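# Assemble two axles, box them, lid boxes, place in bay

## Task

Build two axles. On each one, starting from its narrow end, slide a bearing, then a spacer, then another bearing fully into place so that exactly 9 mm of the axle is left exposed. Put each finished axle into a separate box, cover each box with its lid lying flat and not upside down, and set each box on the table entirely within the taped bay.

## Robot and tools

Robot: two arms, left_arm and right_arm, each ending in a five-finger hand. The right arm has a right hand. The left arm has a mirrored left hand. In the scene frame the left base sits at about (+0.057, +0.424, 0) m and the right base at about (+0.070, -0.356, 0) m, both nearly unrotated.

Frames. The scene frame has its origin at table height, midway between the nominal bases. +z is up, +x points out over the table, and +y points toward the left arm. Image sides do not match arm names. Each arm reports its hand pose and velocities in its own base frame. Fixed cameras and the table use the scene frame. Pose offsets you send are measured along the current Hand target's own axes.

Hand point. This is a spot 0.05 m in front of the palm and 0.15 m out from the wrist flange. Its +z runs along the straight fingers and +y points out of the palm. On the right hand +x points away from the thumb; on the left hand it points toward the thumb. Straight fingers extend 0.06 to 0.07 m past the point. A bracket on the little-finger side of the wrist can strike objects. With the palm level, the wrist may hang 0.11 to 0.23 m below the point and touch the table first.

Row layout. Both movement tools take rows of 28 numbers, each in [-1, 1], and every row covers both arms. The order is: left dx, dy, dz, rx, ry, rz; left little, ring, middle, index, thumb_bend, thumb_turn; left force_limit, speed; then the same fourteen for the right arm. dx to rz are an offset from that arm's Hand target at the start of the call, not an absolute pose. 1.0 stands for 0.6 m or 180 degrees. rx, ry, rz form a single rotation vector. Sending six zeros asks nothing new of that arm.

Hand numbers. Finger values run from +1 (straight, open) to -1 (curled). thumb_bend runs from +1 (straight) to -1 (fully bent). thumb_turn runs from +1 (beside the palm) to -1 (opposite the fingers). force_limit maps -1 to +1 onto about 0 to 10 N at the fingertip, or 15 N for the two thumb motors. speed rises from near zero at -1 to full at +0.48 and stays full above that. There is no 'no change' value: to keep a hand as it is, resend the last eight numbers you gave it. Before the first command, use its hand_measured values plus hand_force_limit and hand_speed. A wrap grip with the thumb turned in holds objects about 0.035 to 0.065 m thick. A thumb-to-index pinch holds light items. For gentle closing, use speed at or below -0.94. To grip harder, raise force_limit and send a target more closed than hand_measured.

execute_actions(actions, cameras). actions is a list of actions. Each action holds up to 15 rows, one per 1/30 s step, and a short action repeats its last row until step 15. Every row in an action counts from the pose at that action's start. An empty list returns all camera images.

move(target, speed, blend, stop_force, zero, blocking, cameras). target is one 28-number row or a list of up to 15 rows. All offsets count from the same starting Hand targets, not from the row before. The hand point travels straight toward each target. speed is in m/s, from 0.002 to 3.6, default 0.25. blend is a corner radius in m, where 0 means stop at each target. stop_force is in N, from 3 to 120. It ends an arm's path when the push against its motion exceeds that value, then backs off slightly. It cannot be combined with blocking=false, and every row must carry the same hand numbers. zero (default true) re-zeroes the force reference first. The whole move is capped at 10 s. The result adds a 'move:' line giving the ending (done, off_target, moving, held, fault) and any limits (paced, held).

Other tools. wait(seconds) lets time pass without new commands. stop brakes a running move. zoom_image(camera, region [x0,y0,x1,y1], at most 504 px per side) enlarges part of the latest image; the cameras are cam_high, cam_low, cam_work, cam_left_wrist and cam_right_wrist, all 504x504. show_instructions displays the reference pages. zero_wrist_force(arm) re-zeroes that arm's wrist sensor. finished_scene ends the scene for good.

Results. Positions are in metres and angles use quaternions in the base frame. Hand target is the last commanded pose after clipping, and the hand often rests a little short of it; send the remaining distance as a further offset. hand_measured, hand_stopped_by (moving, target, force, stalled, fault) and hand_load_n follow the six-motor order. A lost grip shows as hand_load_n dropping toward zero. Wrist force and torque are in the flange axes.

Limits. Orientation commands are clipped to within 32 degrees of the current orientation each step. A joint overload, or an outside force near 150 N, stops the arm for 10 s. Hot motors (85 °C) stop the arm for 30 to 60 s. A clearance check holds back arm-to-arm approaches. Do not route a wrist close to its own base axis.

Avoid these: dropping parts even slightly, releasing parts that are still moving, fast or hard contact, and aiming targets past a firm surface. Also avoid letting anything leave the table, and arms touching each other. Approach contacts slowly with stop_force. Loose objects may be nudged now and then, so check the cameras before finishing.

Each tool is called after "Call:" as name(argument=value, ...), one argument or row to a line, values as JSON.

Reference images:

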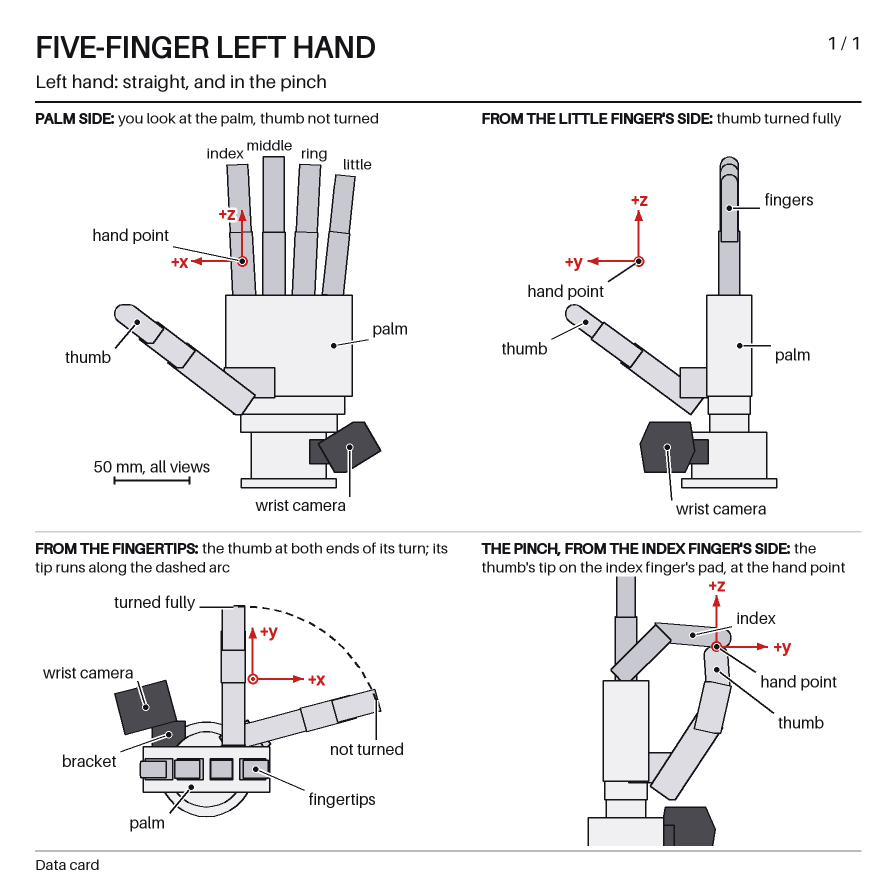

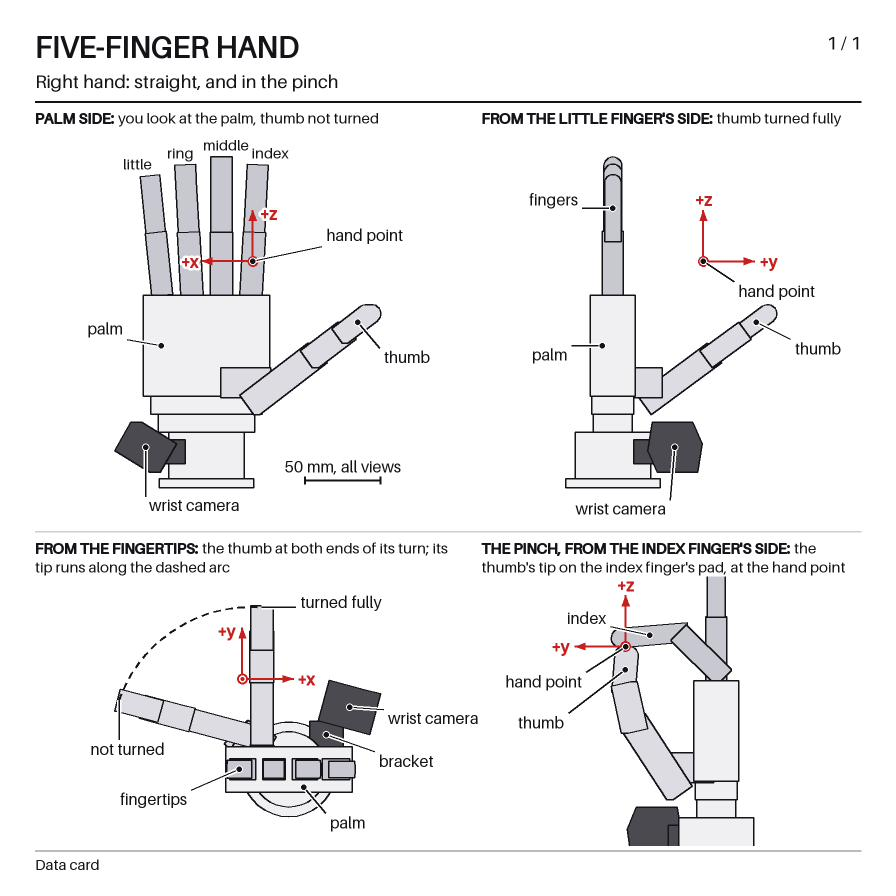

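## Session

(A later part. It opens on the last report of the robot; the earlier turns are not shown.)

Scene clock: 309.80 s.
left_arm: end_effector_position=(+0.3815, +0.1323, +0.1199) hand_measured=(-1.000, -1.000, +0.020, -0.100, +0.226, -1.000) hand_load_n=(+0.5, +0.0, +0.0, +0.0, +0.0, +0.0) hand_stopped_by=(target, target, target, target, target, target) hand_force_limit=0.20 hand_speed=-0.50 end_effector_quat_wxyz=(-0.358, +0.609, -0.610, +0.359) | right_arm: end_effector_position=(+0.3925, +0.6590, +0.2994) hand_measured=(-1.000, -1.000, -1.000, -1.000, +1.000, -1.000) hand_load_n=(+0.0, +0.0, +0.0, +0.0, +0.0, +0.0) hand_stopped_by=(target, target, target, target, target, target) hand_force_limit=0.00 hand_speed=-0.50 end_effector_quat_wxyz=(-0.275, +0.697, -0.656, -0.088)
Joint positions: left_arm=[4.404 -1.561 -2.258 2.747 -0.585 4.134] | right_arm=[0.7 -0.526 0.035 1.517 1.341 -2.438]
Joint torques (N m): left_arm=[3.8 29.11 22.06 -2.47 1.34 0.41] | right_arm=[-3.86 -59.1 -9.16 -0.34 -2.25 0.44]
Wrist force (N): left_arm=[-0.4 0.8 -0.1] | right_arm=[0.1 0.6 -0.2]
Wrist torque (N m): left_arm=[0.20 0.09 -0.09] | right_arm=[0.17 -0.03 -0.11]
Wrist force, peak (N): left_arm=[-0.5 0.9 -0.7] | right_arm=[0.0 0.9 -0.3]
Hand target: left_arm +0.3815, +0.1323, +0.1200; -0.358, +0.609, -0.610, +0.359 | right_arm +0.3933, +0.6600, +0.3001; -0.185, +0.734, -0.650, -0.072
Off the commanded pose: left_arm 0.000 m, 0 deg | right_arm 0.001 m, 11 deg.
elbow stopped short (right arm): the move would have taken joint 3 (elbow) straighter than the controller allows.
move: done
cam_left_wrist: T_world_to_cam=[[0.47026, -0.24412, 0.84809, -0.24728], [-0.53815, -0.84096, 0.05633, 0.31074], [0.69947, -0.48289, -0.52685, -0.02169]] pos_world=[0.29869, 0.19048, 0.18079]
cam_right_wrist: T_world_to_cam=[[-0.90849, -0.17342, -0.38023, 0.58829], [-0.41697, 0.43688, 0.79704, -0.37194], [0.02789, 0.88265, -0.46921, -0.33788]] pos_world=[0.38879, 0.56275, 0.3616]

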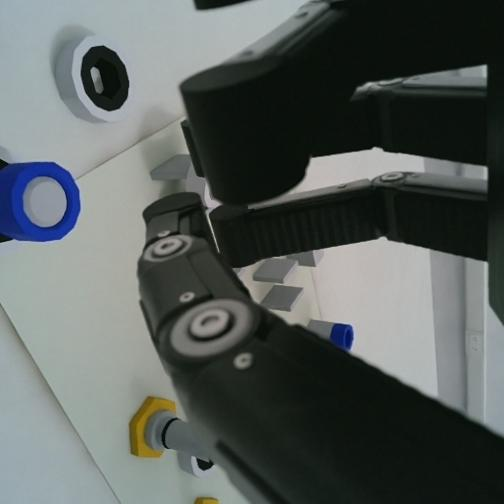

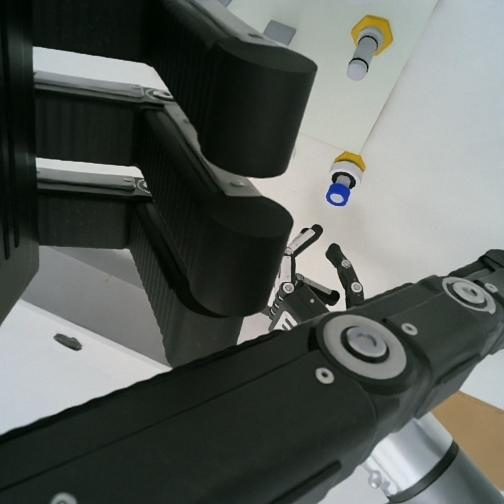

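Call:
move(
  target=[0,0.05396,0.02991,0,0,0,-1,-1,0.02,-0.1,0.225,-1,0.2,-0.5, 0,0,0,0,0,0,-1,-1,-1,-1,1,-1,0,-0.5],
  speed=0.1,
  stop_force=5,
  cameras=["cam_left_wrist","cam_right_wrist"],
)

Call:
zoom_image(
  camera="cam_right_wrist",
  region=[290, 150, 370, 230],
)

Call:
zoom_image(
  camera="cam_left_wrist",
  region=[60, 100, 260, 300],
)

Scene clock: 311.23 s.
left_arm: end_effector_position=(+0.3815, +0.1323, +0.0830) hand_measured=(-1.000, -1.000, +0.020, -0.100, +0.226, -1.000) hand_load_n=(+0.5, +0.0, +0.0, +0.0, +0.0, +0.0) hand_stopped_by=(target, target, target, target, target, target) hand_force_limit=0.20 hand_speed=-0.50 end_effector_quat_wxyz=(-0.358, +0.609, -0.610, +0.359) | right_arm: end_effector_position=(+0.3925, +0.6590, +0.2994) hand_measured=(-1.000, -1.000, -1.000, -1.000, +1.000, -1.000) hand_load_n=(+0.0, +0.0, +0.0, +0.0, +0.0, +0.0) hand_stopped_by=(target, target, target, target, target, target) hand_force_limit=0.00 hand_speed=-0.50 end_effector_quat_wxyz=(-0.275, +0.697, -0.656, -0.088)
Joint positions: left_arm=[4.404 -1.639 -2.305 2.871 -0.585 4.135] | right_arm=[0.7 -0.526 0.035 1.517 1.341 -2.438]
Joint torques (N m): left_arm=[-8.4 31.89 19.72 -1.02 -0.21 1.98] | right_arm=[-3.42 -58.52 -8.41 -0.49 -2.32 0.55]
Wrist force (N): left_arm=[-0.3 0.6 -0.2] | right_arm=[-0.1 0.6 -0.2]
Wrist torque (N m): left_arm=[0.19 0.07 -0.08] | right_arm=[0.18 -0.03 -0.11]
Wrist force, peak (N): left_arm=[-0.3 1.3 -0.2] | right_arm=[-0.2 0.8 -0.1]
Hand target: left_arm +0.3815, +0.1323, +0.0830; -0.358, +0.609, -0.610, +0.359 | right_arm +0.3933, +0.6600, +0.3001; -0.185, +0.734, -0.650, -0.072
Off the commanded pose: left_arm 0.000 m, 0 deg | right_arm 0.001 m, 11 deg.
elbow stopped short (right arm): the move would have taken joint 3 (elbow) straighter than the controller allows.
move: done
cam_left_wrist: T_world_to_cam=[[0.47018, -0.24417, 0.84812, -0.21596], [-0.53815, -0.84097, 0.05623, 0.31284], [0.69951, -0.48286, -0.52681, -0.04116]] pos_world=[0.29869, 0.19048, 0.14389]
cam_right_wrist: T_world_to_cam=[[-0.90849, -0.17342, -0.38023, 0.58829], [-0.41697, 0.43688, 0.79704, -0.37194], [0.02789, 0.88265, -0.46921, -0.33788]] pos_world=[0.38879, 0.56275, 0.3616]

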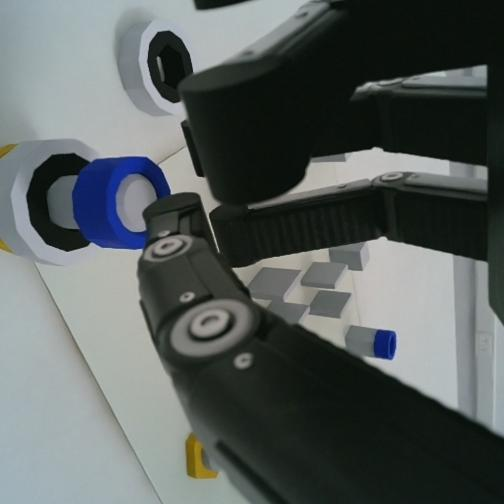

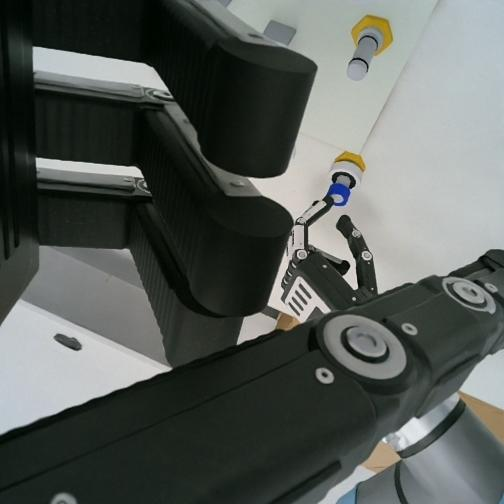

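Scaled by 6.300 from the camera's image (finer frame: 720x720).

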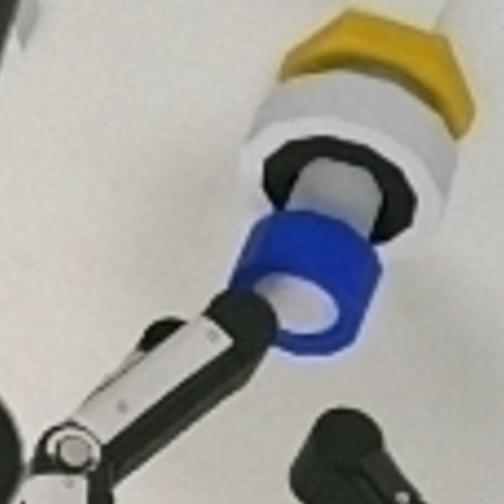

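Scaled by 2.520 from the camera's image (finer frame: 720x720).

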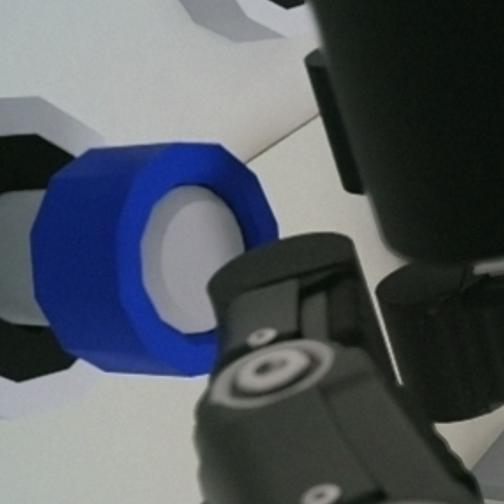

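Call:
move(
  target=[-0.0025,0.0190,0.01055,0,0,0,-1,-1,0.02,-0.1,0.225,-1,0.2,-0.5, 0,0,0,0,0,0,-1,-1,-1,-1,1,-1,0,-0.5],
  speed=0.02,
  stop_force=6,
  cameras=["cam_left_wrist","cam_right_wrist"],
)

Call:
zoom_image(
  camera="cam_right_wrist",
  region=[290, 150, 370, 230],
)

Call:
zoom_image(
  camera="cam_left_wrist",
  region=[60, 100, 260, 300],
)

Scene clock: 313.73 s.
left_arm: end_effector_position=(+0.3815, +0.1338, +0.0699) hand_measured=(-1.000, -1.000, +0.020, -0.100, +0.226, -1.000) hand_load_n=(+0.0, +0.0, +0.0, +0.0, +0.0, +0.0) hand_stopped_by=(target, target, target, target, target, target) hand_force_limit=0.20 hand_speed=-0.50 end_effector_quat_wxyz=(-0.359, +0.609, -0.610, +0.359) | right_arm: end_effector_position=(+0.3925, +0.6590, +0.2994) hand_measured=(-1.000, -1.000, -1.000, -1.000, +1.000, -1.000) hand_load_n=(+0.0, +0.0, +0.0, +0.0, -0.5, +0.0) hand_stopped_by=(target, target, target, target, target, target) hand_force_limit=0.00 hand_speed=-0.50 end_effector_quat_wxyz=(-0.275, +0.697, -0.656, -0.088)
Joint positions: left_arm=[4.406 -1.673 -2.316 2.913 -0.584 4.138] | right_arm=[0.7 -0.526 0.035 1.517 1.341 -2.438]
Joint torques (N m): left_arm=[-3.59 32.94 18.66 -4.49 1.95 -1.75] | right_arm=[-2.71 -59.8 -8.88 -0.44 -2.32 0.45]
Wrist force (N): left_arm=[-0.3 0.6 -0.3] | right_arm=[0.0 0.4 -0.2]
Wrist torque (N m): left_arm=[0.20 0.06 -0.27] | right_arm=[0.14 -0.04 -0.12]
Wrist force, peak (N): left_arm=[-0.4 0.9 -0.2] | right_arm=[0.1 0.9 -0.4]
Hand target: left_arm +0.3815, +0.1338, +0.0699; -0.358, +0.609, -0.610, +0.359 | right_arm +0.3933, +0.6600, +0.3001; -0.185, +0.734, -0.650, -0.072
Off the commanded pose: left_arm 0.000 m, 0 deg | right_arm 0.001 m, 11 deg.
elbow stopped short (right arm): the move would have taken joint 3 (elbow) straighter than the controller allows.
move: done
cam_left_wrist: T_world_to_cam=[[0.47015, -0.24425, 0.84811, -0.20446], [-0.53813, -0.84099, 0.05611, 0.31485], [0.69955, -0.48278, -0.52684, -0.04736]] pos_world=[0.29869, 0.19198, 0.13079]
cam_right_wrist: T_world_to_cam=[[-0.90849, -0.17342, -0.38023, 0.58829], [-0.41697, 0.43688, 0.79704, -0.37194], [0.02789, 0.88265, -0.46921, -0.33788]] pos_world=[0.38879, 0.56275, 0.3616]

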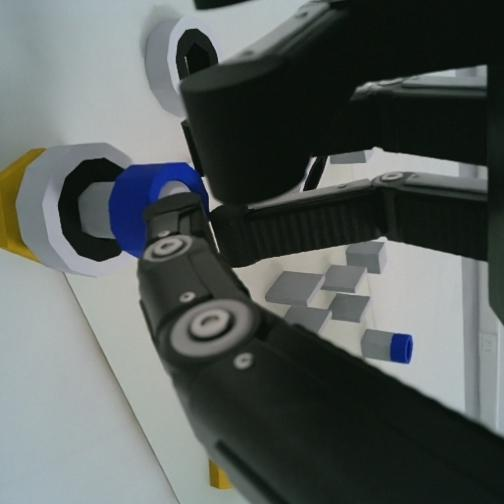

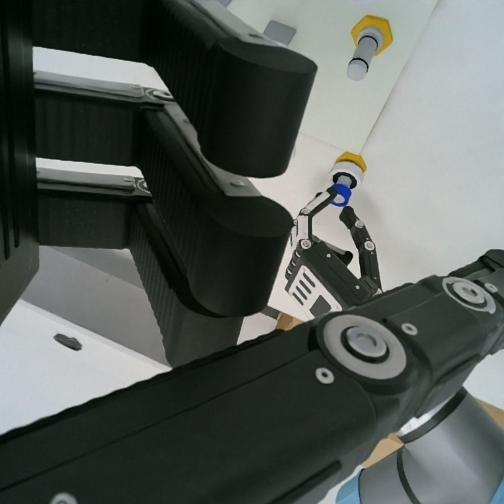

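Scaled by 6.300 from the camera's image (finer frame: 720x720).

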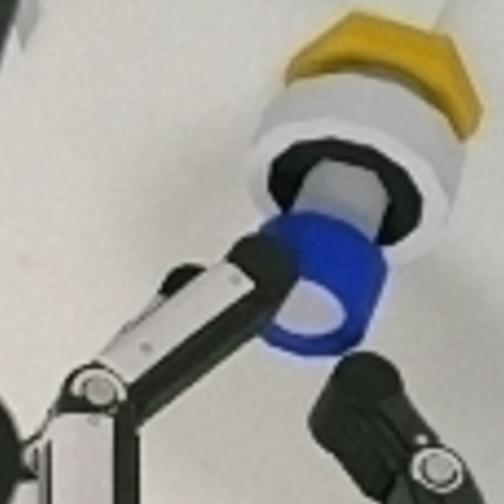

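Scaled by 2.520 from the camera's image (finer frame: 720x720).

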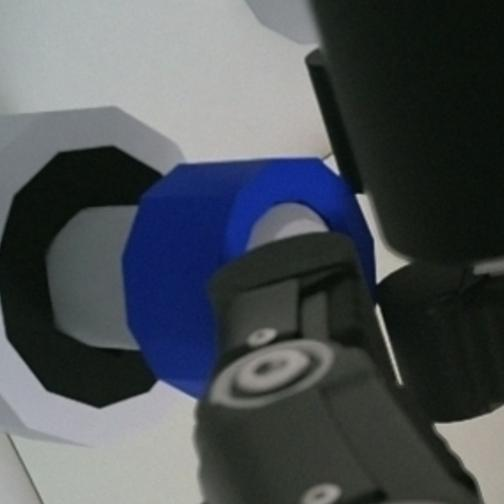

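Call:
move(
  target=[
    [0,-0.0350,-0.0194,0,0,0,-1,-1,0.02,-0.1,0.225,-1,0.2,-0.5, 0,0,0,0,0,0,-1,-1,-1,-1,1,-1,0,-0.5],
    [0,-0.0350,-0.0194,0,0,0,-1,-1,-0.04,-0.1,0.225,-1,0.2,-0.5, 0,0,0,0,0,0,-1,-1,-1,-1,1,-1,0,-0.5],
  ],
  speed=0.06,
  cameras=["cam_left_wrist","cam_right_wrist"],
)

Call:
zoom_image(
  camera="cam_right_wrist",
  region=[300, 145, 380, 225],
)

Call:
zoom_image(
  camera="cam_left_wrist",
  region=[20, 100, 220, 300],
)

Scene clock: 315.40 s.
left_arm: end_effector_position=(+0.3815, +0.1338, +0.0939) hand_measured=(-1.000, -1.000, -0.040, -0.100, +0.226, -1.000) hand_load_n=(+0.0, +0.0, +0.0, +0.0, +0.0, +0.0) hand_stopped_by=(target, target, target, target, target, target) hand_force_limit=0.20 hand_speed=-0.50 end_effector_quat_wxyz=(-0.359, +0.609, -0.610, +0.359) | right_arm: end_effector_position=(+0.3925, +0.6590, +0.2994) hand_measured=(-1.000, -1.000, -1.000, -1.000, +1.000, -1.000) hand_load_n=(+0.0, +0.0, +0.0, +0.0, -0.5, +0.0) hand_stopped_by=(target, target, target, target, target, target) hand_force_limit=0.00 hand_speed=-0.50 end_effector_quat_wxyz=(-0.275, +0.697, -0.656, -0.088)
Joint positions: left_arm=[4.406 -1.618 -2.289 2.831 -0.584 4.138] | right_arm=[0.7 -0.526 0.035 1.517 1.341 -2.438]
Joint torques (N m): left_arm=[8.69 2.93 5.04 -0.43 2.77 1.33] | right_arm=[-4.32 -59.34 -8.7 -0.26 -2.24 0.41]
Wrist force (N): left_arm=[-0.3 0.6 -0.2] | right_arm=[-0.2 0.4 0.3]
Wrist torque (N m): left_arm=[0.19 0.07 -0.25] | right_arm=[0.13 -0.02 -0.13]
Wrist force, peak (N): left_arm=[-0.3 1.4 0.1] | right_arm=[0.3 0.7 -0.5]
Hand target: left_arm +0.3815, +0.1338, +0.0939; -0.358, +0.609, -0.610, +0.359 | right_arm +0.3933, +0.6600, +0.3001; -0.185, +0.734, -0.650, -0.072
Off the commanded pose: left_arm 0.000 m, 0 deg | right_arm 0.001 m, 11 deg.
elbow stopped short (right arm): the move would have taken joint 3 (elbow) straighter than the controller allows.
move: done
cam_left_wrist: T_world_to_cam=[[0.47015, -0.24425, 0.84811, -0.22481], [-0.53813, -0.84099, 0.05611, 0.3135], [0.69955, -0.48278, -0.52684, -0.03471]] pos_world=[0.29869, 0.19198, 0.15479]
cam_right_wrist: T_world_to_cam=[[-0.90849, -0.17342, -0.38023, 0.58829], [-0.41697, 0.43688, 0.79704, -0.37194], [0.02789, 0.88265, -0.46921, -0.33788]] pos_world=[0.38879, 0.56275, 0.3616]

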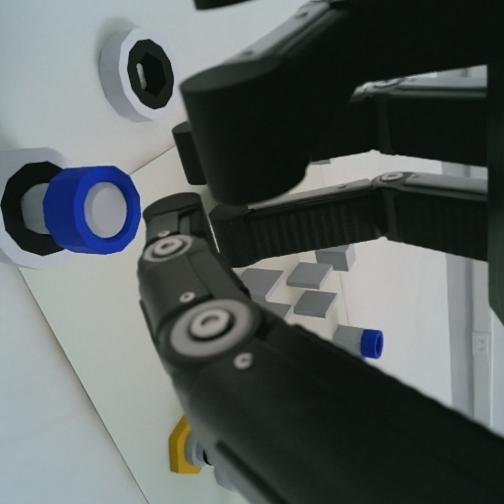

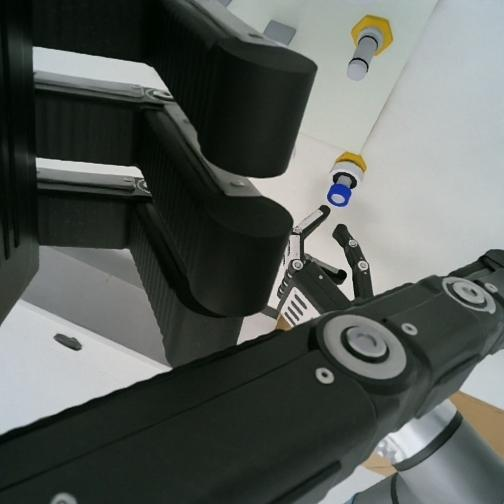

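Scaled by 6.300 from the camera's image (finer frame: 720x720).

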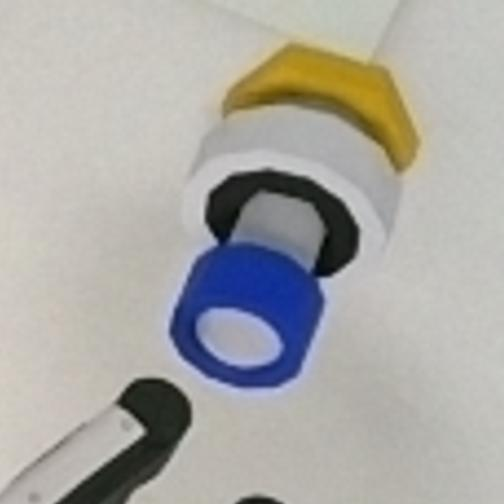

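Scaled by 2.520 from the camera's image (finer frame: 720x720).

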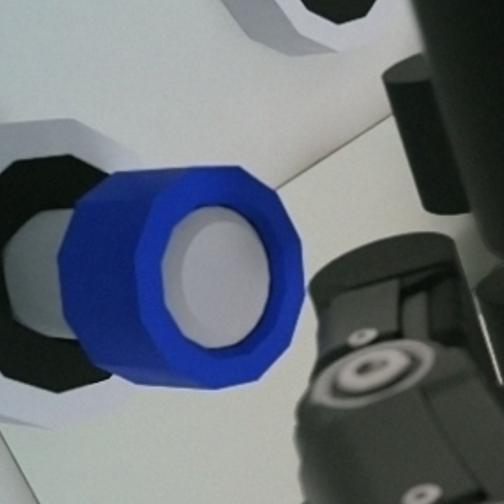

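Call:
move(
  target=[0.0003,0.0350,0.01731,0,0,0,-1,-1,-0.04,-0.1,0.225,-1,0.2,-0.5, 0,0,0,0,0,0,-1,-1,-1,-1,1,-1,0,-0.5],
  speed=0.02,
  stop_force=5,
  cameras=["cam_left_wrist","cam_right_wrist"],
)

Call:
zoom_image(
  camera="cam_right_wrist",
  region=[300, 145, 380, 225],
)

Call:
zoom_image(
  camera="cam_left_wrist",
  region=[60, 100, 260, 300],
)

Scene clock: 321.27 s.
left_arm: end_effector_position=(+0.3805, +0.1336, +0.0731) hand_measured=(-1.000, -1.000, -0.040, -0.100, +0.226, -1.000) hand_load_n=(+0.0, +0.0, +0.0, +0.0, +0.0, +0.0) hand_stopped_by=(target, target, target, target, target, target) hand_force_limit=0.20 hand_speed=-0.50 end_effector_quat_wxyz=(-0.358, +0.609, -0.610, +0.359) | right_arm: end_effector_position=(+0.3925, +0.6590, +0.2994) hand_measured=(-1.000, -1.000, -1.000, -1.000, +1.000, -1.000) hand_load_n=(+0.0, +0.0, +0.0, +0.0, +0.0, +0.0) hand_stopped_by=(target, target, target, target, target, target) hand_force_limit=0.00 hand_speed=-0.50 end_effector_quat_wxyz=(-0.275, +0.697, -0.656, -0.088)
Joint positions: left_arm=[4.41 -1.665 -2.315 2.899 -0.582 4.145] | right_arm=[0.7 -0.526 0.035 1.517 1.341 -2.438]
Joint torques (N m): left_arm=[-5.96 32.59 19.04 -0.09 -0.23 -1.81] | right_arm=[-5.21 -59.97 -8.51 -0.45 -2.12 0.42]
Wrist force (N): left_arm=[-0.4 0.6 -0.3] | right_arm=[0.1 1.0 -0.2]
Wrist torque (N m): left_arm=[0.20 0.07 -0.27] | right_arm=[0.23 -0.05 -0.10]
Wrist force, peak (N): left_arm=[-0.3 -5.9 -2.0] | right_arm=[-0.1 0.6 -0.8]
Hand target: left_arm +0.3805, +0.1337, +0.0731; -0.358, +0.609, -0.610, +0.359 (not the last commanded pose) | right_arm +0.3933, +0.6600, +0.3001; -0.185, +0.734, -0.650, -0.072
Off the commanded pose: left_arm 0.003 m, 0 deg | right_arm 0.001 m, 11 deg.
elbow stopped short (right arm): the move would have taken joint 3 (elbow) straighter than the controller allows.
move: contact (left_arm)
cam_left_wrist: T_world_to_cam=[[0.47018, -0.24417, 0.84812, -0.20686], [-0.53815, -0.84097, 0.05623, 0.31394], [0.69951, -0.48286, -0.52681, -0.045]] pos_world=[0.29769, 0.19178, 0.13409]
cam_right_wrist: T_world_to_cam=[[-0.90849, -0.17342, -0.38023, 0.58829], [-0.41697, 0.43688, 0.79704, -0.37194], [0.02789, 0.88265, -0.46921, -0.33788]] pos_world=[0.38879, 0.56275, 0.3616]

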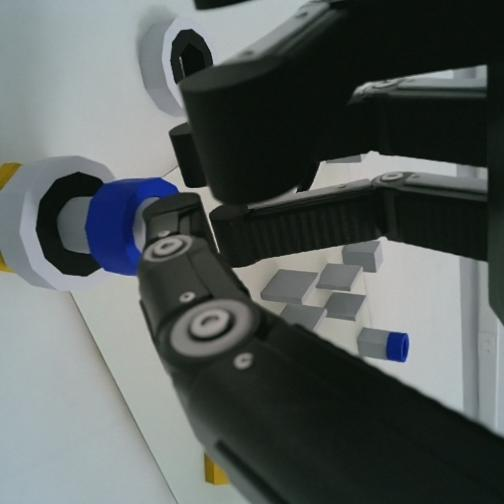

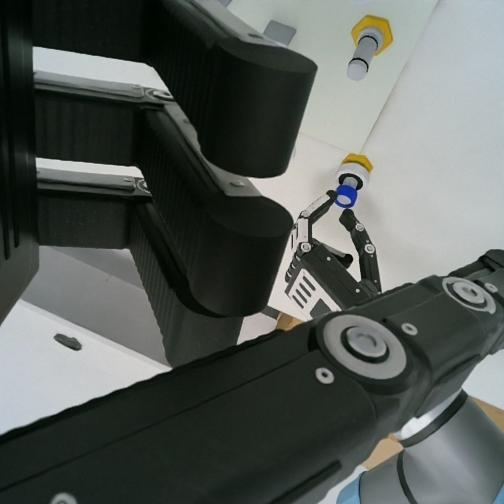

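Scaled by 6.300 from the camera's image (finer frame: 720x720).

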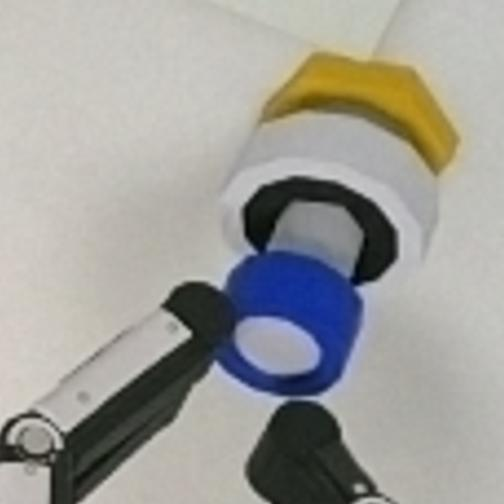

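Scaled by 2.520 from the camera's image (finer frame: 720x720).

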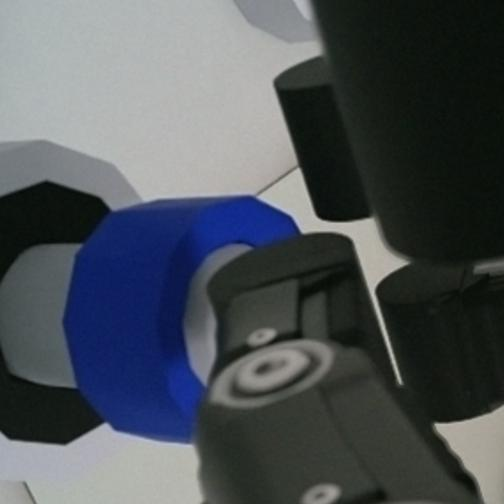

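Call:
move(
  target=[
    [0,-0.0311,-0.0172,0,0,0,-1,-1,-0.04,-0.1,0.225,-1,0.2,-0.5, 0,0,0,0,0,0,-1,-1,-1,-1,1,-1,0,-0.5],
    [0,-0.0311,-0.0172,0,0,0,-1,-1,-1,-0.1,0.29,-1,0.2,-0.5, 0,0,0,0,0,0,-1,-1,-1,-1,1,-1,0,-0.5],
  ],
  speed=0.06,
  cameras=["cam_left_wrist","cam_right_wrist"],
)

Call:
zoom_image(
  camera="cam_right_wrist",
  region=[300, 145, 380, 225],
)

Call:
zoom_image(
  camera="cam_left_wrist",
  region=[20, 100, 220, 300],
)

Scene clock: 324.37 s.
left_arm: end_effector_position=(+0.3806, +0.1337, +0.0945) hand_measured=(-1.000, -1.000, -0.310, -0.100, +0.290, -1.000) hand_load_n=(+0.0, +0.0, +13.0, +0.0, +1.0, +0.0) hand_stopped_by=(target, target, force, target, target, target) hand_force_limit=0.20 hand_speed=-0.50 end_effector_quat_wxyz=(-0.359, +0.609, -0.610, +0.359) | right_arm: end_effector_position=(+0.3925, +0.6590, +0.2994) hand_measured=(-1.000, -1.000, -1.000, -1.000, +1.000, -1.000) hand_load_n=(+0.0, +0.0, +0.0, +0.0, +0.0, +0.0) hand_stopped_by=(target, target, target, target, target, target) hand_force_limit=0.00 hand_speed=-0.50 end_effector_quat_wxyz=(-0.275, +0.697, -0.656, -0.088)
Joint positions: left_arm=[4.41 -1.616 -2.291 2.826 -0.582 4.144] | right_arm=[0.7 -0.526 0.035 1.517 1.341 -2.438]
Joint torques (N m): left_arm=[8.69 3.02 5.21 -0.33 2.87 1.93] | right_arm=[-4.07 -59.15 -9.46 -0.43 -2.22 0.46]
Wrist force (N): left_arm=[-0.2 0.6 -0.3] | right_arm=[0.2 0.7 -0.1]
Wrist torque (N m): left_arm=[0.19 0.05 -0.21] | right_arm=[0.19 -0.07 -0.09]
Wrist force, peak (N): left_arm=[-0.2 1.4 0.2] | right_arm=[0.0 0.9 -0.3]
Hand target: left_arm +0.3806, +0.1336, +0.0945; -0.358, +0.609, -0.610, +0.359 | right_arm +0.3933, +0.6600, +0.3001; -0.185, +0.734, -0.650, -0.072
Off the commanded pose: left_arm 0.000 m, 0 deg | right_arm 0.001 m, 11 deg.
elbow stopped short (right arm): the move would have taken joint 3 (elbow) straighter than the controller allows.
move: done
cam_left_wrist: T_world_to_cam=[[0.47014, -0.24424, 0.84813, -0.22495], [-0.53819, -0.84095, 0.05616, 0.31282], [0.69951, -0.48286, -0.52681, -0.03384]] pos_world=[0.29779, 0.19178, 0.15539]
cam_right_wrist: T_world_to_cam=[[-0.90849, -0.17342, -0.38023, 0.58829], [-0.41697, 0.43688, 0.79704, -0.37194], [0.02789, 0.88265, -0.46921, -0.33788]] pos_world=[0.38879, 0.56275, 0.3616]

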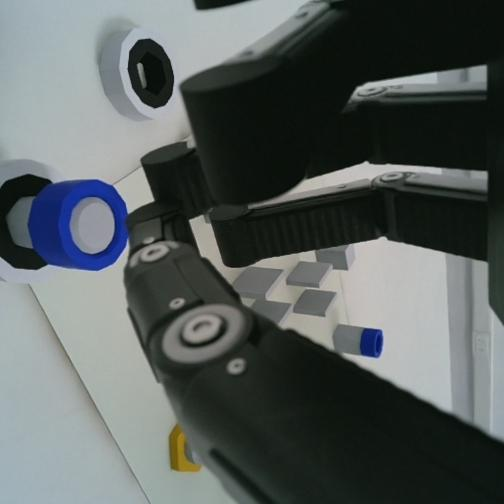

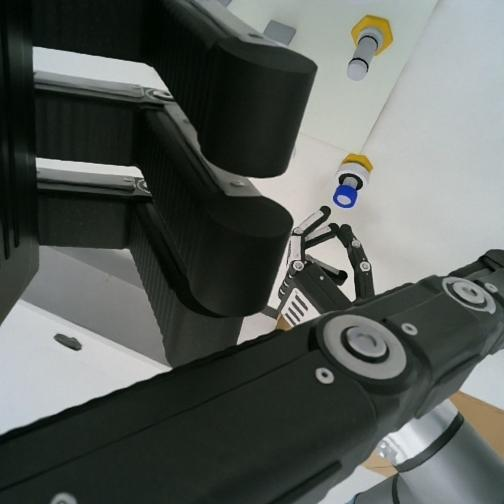

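Scaled by 6.300 from the camera's image (finer frame: 720x720).

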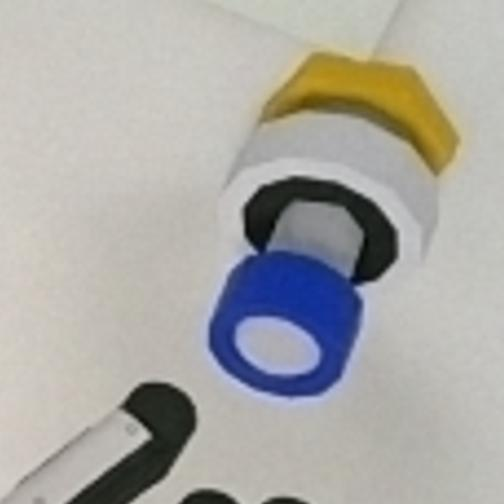

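Scaled by 2.520 from the camera's image (finer frame: 720x720).

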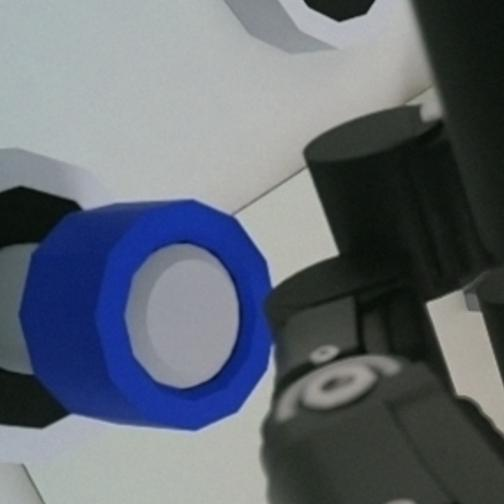

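Call:
move(
  target=[
    [0,0,0,0,0,0,-1,-1,1,-0.1,0.29,-1,0.2,0, 0,0,0,0,0,0,-1,-1,-1,-1,1,-1,0,-0.5],
    [0.0005,0.0187,0.0058,0,0,0,-1,-1,1,-0.1,0.29,-1,0.2,0, 0,0,0,0,0,0,-1,-1,-1,-1,1,-1,0,-0.5],
  ],
  speed=0.06,
  cameras=["cam_left_wrist","cam_right_wrist"],
)

Call:
zoom_image(
  camera="cam_right_wrist",
  region=[300, 145, 380, 225],
)

Call:
zoom_image(
  camera="cam_left_wrist",
  region=[40, 100, 240, 300],
)

Scene clock: 326.03 s.
left_arm: end_effector_position=(+0.3782, +0.1334, +0.0829) hand_measured=(-1.000, -1.000, +1.000, -0.100, +0.290, -1.000) hand_load_n=(+0.0, +0.0, +0.0, +0.0, +0.0, +0.0) hand_stopped_by=(target, target, target, target, target, target) hand_force_limit=0.20 hand_speed=0.00 end_effector_quat_wxyz=(-0.358, +0.609, -0.610, +0.359) | right_arm: end_effector_position=(+0.3925, +0.6590, +0.2994) hand_measured=(-1.000, -1.000, -1.000, -1.000, +1.000, -1.000) hand_load_n=(+0.0, +0.0, +0.0, +0.0, +0.0, +0.0) hand_stopped_by=(target, target, target, target, target, target) hand_force_limit=0.00 hand_speed=-0.50 end_effector_quat_wxyz=(-0.275, +0.697, -0.656, -0.088)
Joint positions: left_arm=[4.421 -1.641 -2.31 2.856 -0.577 4.161] | right_arm=[0.7 -0.526 0.035 1.517 1.341 -2.438]
Joint torques (N m): left_arm=[-8 31.88 19.02 -4.43 0.14 -2.14] | right_arm=[-3.77 -59.07 -8.51 -0.53 -2.21 0.23]
Wrist force (N): left_arm=[-0.4 0.6 -0.2] | right_arm=[0.1 0.3 0.1]
Wrist torque (N m): left_arm=[0.18 0.07 -0.11] | right_arm=[0.11 -0.05 -0.11]
Wrist force, peak (N): left_arm=[0.0 1.6 -0.2] | right_arm=[0.4 0.7 -0.3]
Hand target: left_arm +0.3782, +0.1334, +0.0830; -0.358, +0.609, -0.610, +0.359 | right_arm +0.3933, +0.6600, +0.3001; -0.185, +0.734, -0.650, -0.072
Off the commanded pose: left_arm 0.000 m, 0 deg | right_arm 0.001 m, 11 deg.
elbow stopped short (right arm): the move would have taken joint 3 (elbow) straighter than the controller allows.
move: done
cam_left_wrist: T_world_to_cam=[[0.47004, -0.24408, 0.84822, -0.21405], [-0.53822, -0.84092, 0.05628, 0.312], [0.69956, -0.48298, -0.52664, -0.03839]] pos_world=[0.29539, 0.19158, 0.14378]
cam_right_wrist: T_world_to_cam=[[-0.90849, -0.17342, -0.38023, 0.58829], [-0.41697, 0.43688, 0.79704, -0.37194], [0.02789, 0.88265, -0.46921, -0.33788]] pos_world=[0.38879, 0.56275, 0.3616]

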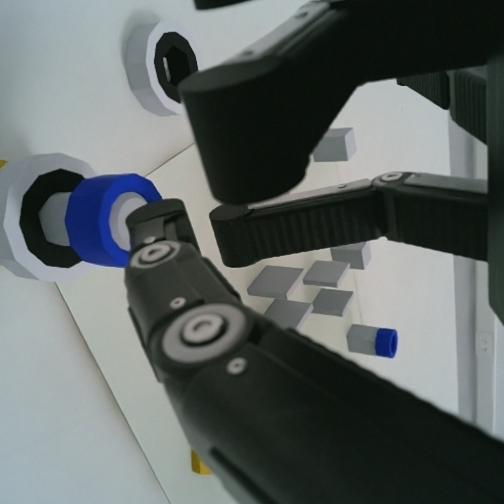

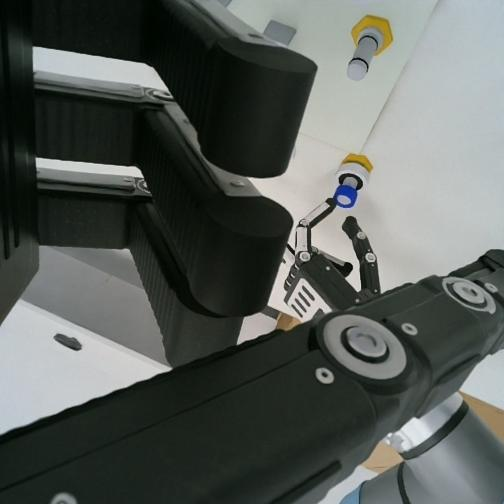

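Scaled by 6.300 from the camera's image (finer frame: 720x720).

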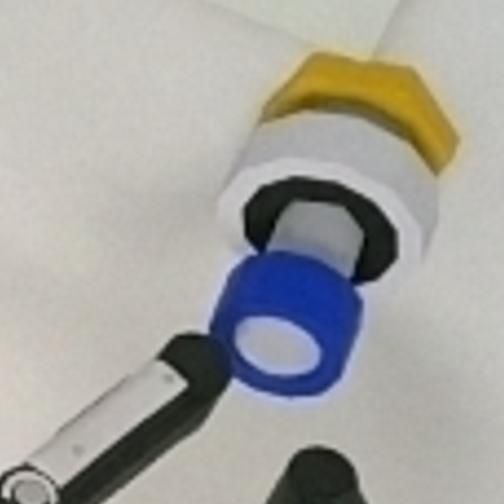

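Scaled by 2.520 from the camera's image (finer frame: 720x720).

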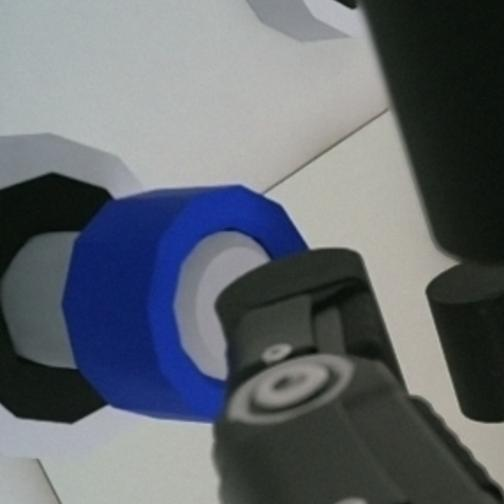

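Call:
move(
  target=[
    [0.0015,-0.0009,0.0016,0,0,0,-1,-1,1,-0.1,0.25,-1,0.2,-0.5, 0,0,0,0,0,0,-1,-1,-1,-1,1,-1,0,-0.5],
    [0.0015,0.0103,0.0078,0,0,0,-1,-1,1,-0.1,0.25,-1,0.2,-0.5, 0,0,0,0,0,0,-1,-1,-1,-1,1,-1,0,-0.5],
  ],
  speed=0.03,
  cameras=["cam_left_wrist","cam_right_wrist"],
)

Call:
zoom_image(
  camera="cam_right_wrist",
  region=[300, 145, 380, 225],
)

Call:
zoom_image(
  camera="cam_left_wrist",
  region=[40, 100, 240, 300],
)

Scene clock: 327.57 s.
left_arm: end_effector_position=(+0.3792, +0.1324, +0.0752) hand_measured=(-1.000, -1.000, +1.000, -0.100, +0.250, -1.000) hand_load_n=(+0.0, +0.0, +0.0, +0.0, +0.0, +0.0) hand_stopped_by=(target, target, target, target, target, target) hand_force_limit=0.20 hand_speed=-0.50 end_effector_quat_wxyz=(-0.358, +0.609, -0.610, +0.359) end_effector_velocity=(-0.001, +0.000, +0.001) end_effector_angular_velocity=(-0.002, +0.002, +0.002) | right_arm: end_effector_position=(+0.3925, +0.6590, +0.2994) hand_measured=(-1.000, -1.000, -1.000, -1.000, +1.000, -1.000) hand_load_n=(+0.0, +0.0, +0.0, +0.0, +0.0, +0.0) hand_stopped_by=(target, target, target, target, target, target) hand_force_limit=0.00 hand_speed=-0.50 end_effector_quat_wxyz=(-0.275, +0.697, -0.656, -0.088)
Joint positions: left_arm=[4.414 -1.657 -2.318 2.888 -0.58 4.151] | right_arm=[0.7 -0.526 0.035 1.517 1.341 -2.438]
Joint velocities: left_arm=[0.001 0.004 0.001 -0.005 -0.002 -0.001] | right_arm=[within noise]
Joint torques (N m): left_arm=[-1.27 31.46 18.02 -4.45 2.32 -1.74] | right_arm=[-4.09 -58.61 -8.16 -0.42 -2.28 0.35]
Wrist force (N): left_arm=[-0.2 0.7 -0.2] | right_arm=[-0.1 0.4 0.0]
Wrist torque (N m): left_arm=[0.19 0.05 -0.26] | right_arm=[0.14 -0.04 -0.12]
Wrist force, peak (N): left_arm=[-0.2 1.0 -0.2] | right_arm=[0.2 0.9 -0.2]
Hand target: left_arm +0.3793, +0.1325, +0.0753; -0.358, +0.609, -0.610, +0.359 | right_arm +0.3933, +0.6600, +0.3001; -0.185, +0.734, -0.650, -0.072
Off the commanded pose: left_arm 0.000 m, 0 deg | right_arm 0.001 m, 11 deg.
elbow stopped short (right arm): the move would have taken joint 3 (elbow) straighter than the controller allows.
move: done
cam_left_wrist: T_world_to_cam=[[0.47018, -0.24417, 0.84812, -0.20824], [-0.53815, -0.84097, 0.05623, 0.31212], [0.69951, -0.48286, -0.52681, -0.04361]] pos_world=[0.29639, 0.19058, 0.13609]
cam_right_wrist: T_world_to_cam=[[-0.90849, -0.17342, -0.38023, 0.58829], [-0.41697, 0.43688, 0.79704, -0.37194], [0.02789, 0.88265, -0.46921, -0.33788]] pos_world=[0.38879, 0.56275, 0.3616]

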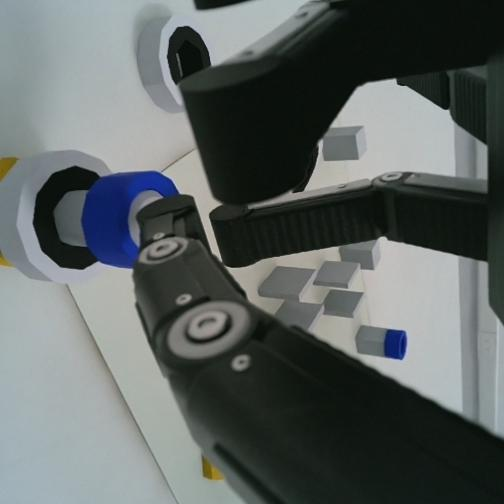

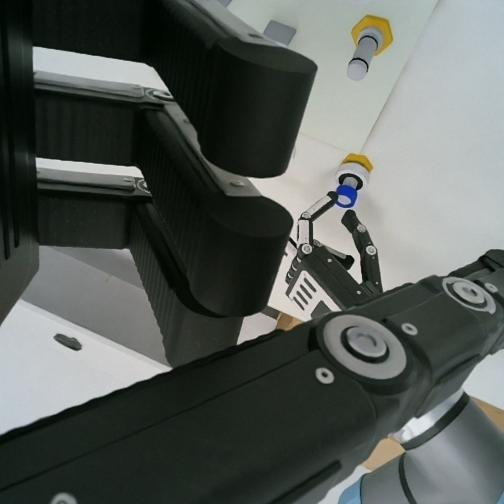

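Scaled by 6.300 from the camera's image (finer frame: 720x720).

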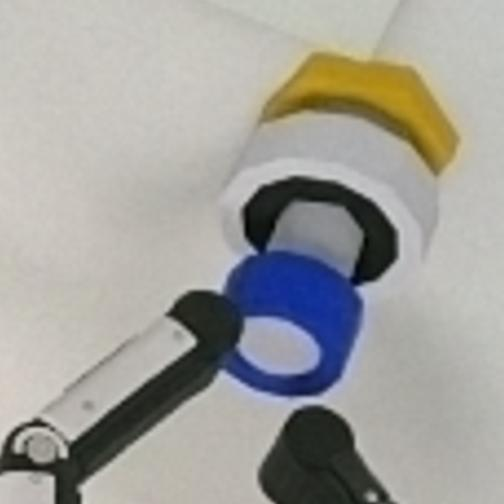

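Scaled by 2.520 from the camera's image (finer frame: 720x720).

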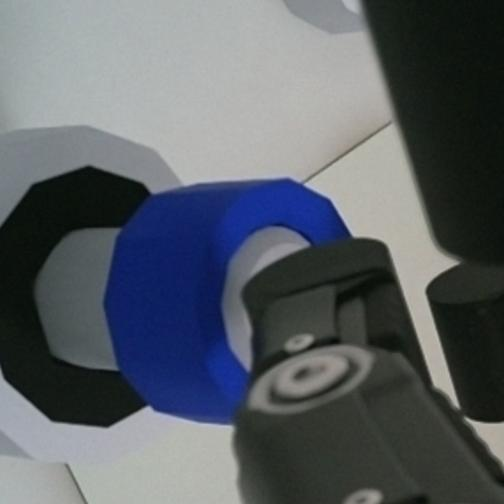

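Call:
move(
  target=[0,0.0102,0.00566,0,0,0,-1,-1,1,-0.1,0.25,-1,0.2,-0.5, 0,0,0,0,0,0,-1,-1,-1,-1,1,-1,0,-0.5],
  speed=0.01,
  stop_force=12,
  cameras=["cam_left_wrist","cam_right_wrist"],
)

Call:
zoom_image(
  camera="cam_right_wrist",
  region=[300, 145, 380, 225],
)

Call:
zoom_image(
  camera="cam_left_wrist",
  region=[40, 100, 240, 300],
)

Scene clock: 329.67 s.
left_arm: end_effector_position=(+0.3793, +0.1325, +0.0683) hand_measured=(-1.000, -1.000, +1.000, -0.100, +0.250, -1.000) hand_load_n=(+0.0, +0.0, +0.0, +0.0, +0.0, +0.0) hand_stopped_by=(target, target, target, target, target, target) hand_force_limit=0.20 hand_speed=-0.50 end_effector_quat_wxyz=(-0.358, +0.609, -0.610, +0.359) | right_arm: end_effector_position=(+0.3925, +0.6590, +0.2994) hand_measured=(-1.000, -1.000, -1.000, -1.000, +1.000, -1.000) hand_load_n=(+0.0, +0.0, +0.0, +0.0, +0.0, +0.0) hand_stopped_by=(target, target, target, target, target, target) hand_force_limit=0.00 hand_speed=-0.50 end_effector_quat_wxyz=(-0.275, +0.697, -0.656, -0.088)
Joint positions: left_arm=[4.414 -1.674 -2.325 2.912 -0.58 4.151] | right_arm=[0.7 -0.526 0.035 1.517 1.341 -2.438]
Joint torques (N m): left_arm=[-5.8 32.17 17.21 -4.53 0.06 0.32] | right_arm=[-4.42 -59.95 -8.84 -0.59 -2 0.38]
Wrist force (N): left_arm=[-0.2 0.8 -0.2] | right_arm=[0.1 0.7 -0.2]
Wrist torque (N m): left_arm=[0.21 0.05 -0.26] | right_arm=[0.18 -0.04 -0.11]
Wrist force, peak (N): left_arm=[-0.1 1.0 -0.4] | right_arm=[0.0 0.9 -0.5]
Hand target: left_arm +0.3793, +0.1325, +0.0683; -0.358, +0.609, -0.610, +0.359 | right_arm +0.3933, +0.6600, +0.3001; -0.185, +0.734, -0.650, -0.072
Off the commanded pose: left_arm 0.000 m, 0 deg | right_arm 0.001 m, 11 deg.
elbow stopped short (right arm): the move would have taken joint 3 (elbow) straighter than the controller allows.
move: done
cam_left_wrist: T_world_to_cam=[[0.47014, -0.24424, 0.84813, -0.20241], [-0.53819, -0.84095, 0.05616, 0.31258], [0.69951, -0.48286, -0.52681, -0.04732]] pos_world=[0.29649, 0.19058, 0.12919]
cam_right_wrist: T_world_to_cam=[[-0.90849, -0.17342, -0.38023, 0.58829], [-0.41697, 0.43688, 0.79704, -0.37194], [0.02789, 0.88265, -0.46921, -0.33788]] pos_world=[0.38879, 0.56275, 0.3616]

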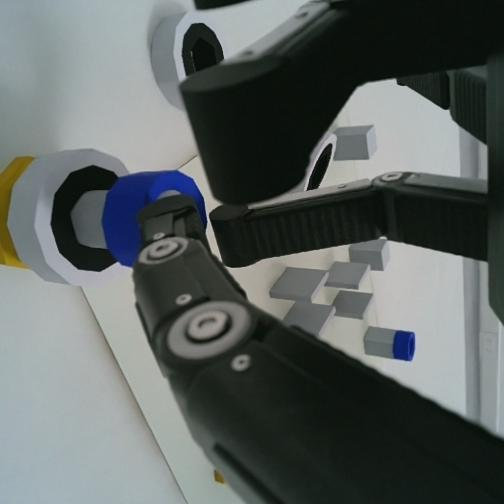

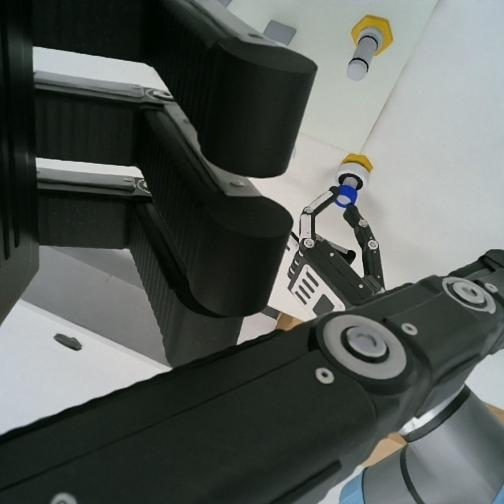

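Scaled by 6.300 from the camera's image (finer frame: 720x720).

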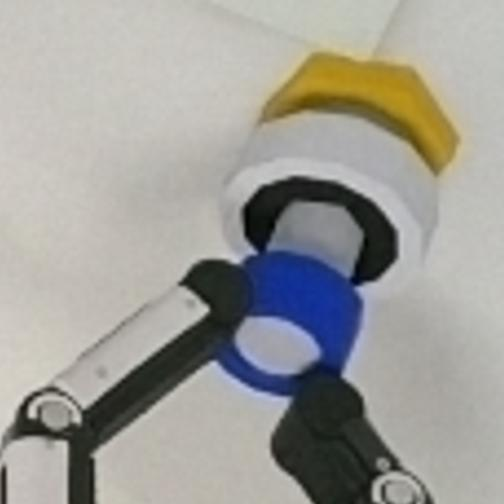

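Scaled by 2.520 from the camera's image (finer frame: 720x720).

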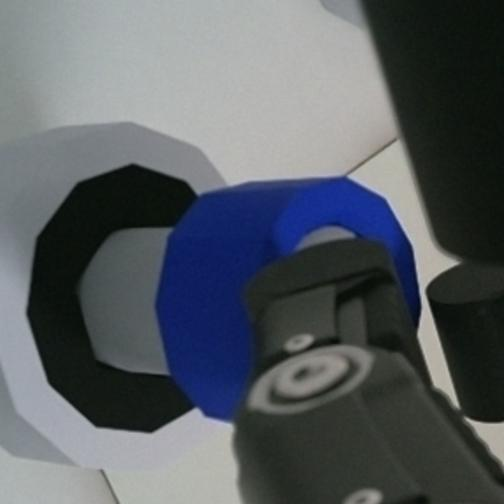

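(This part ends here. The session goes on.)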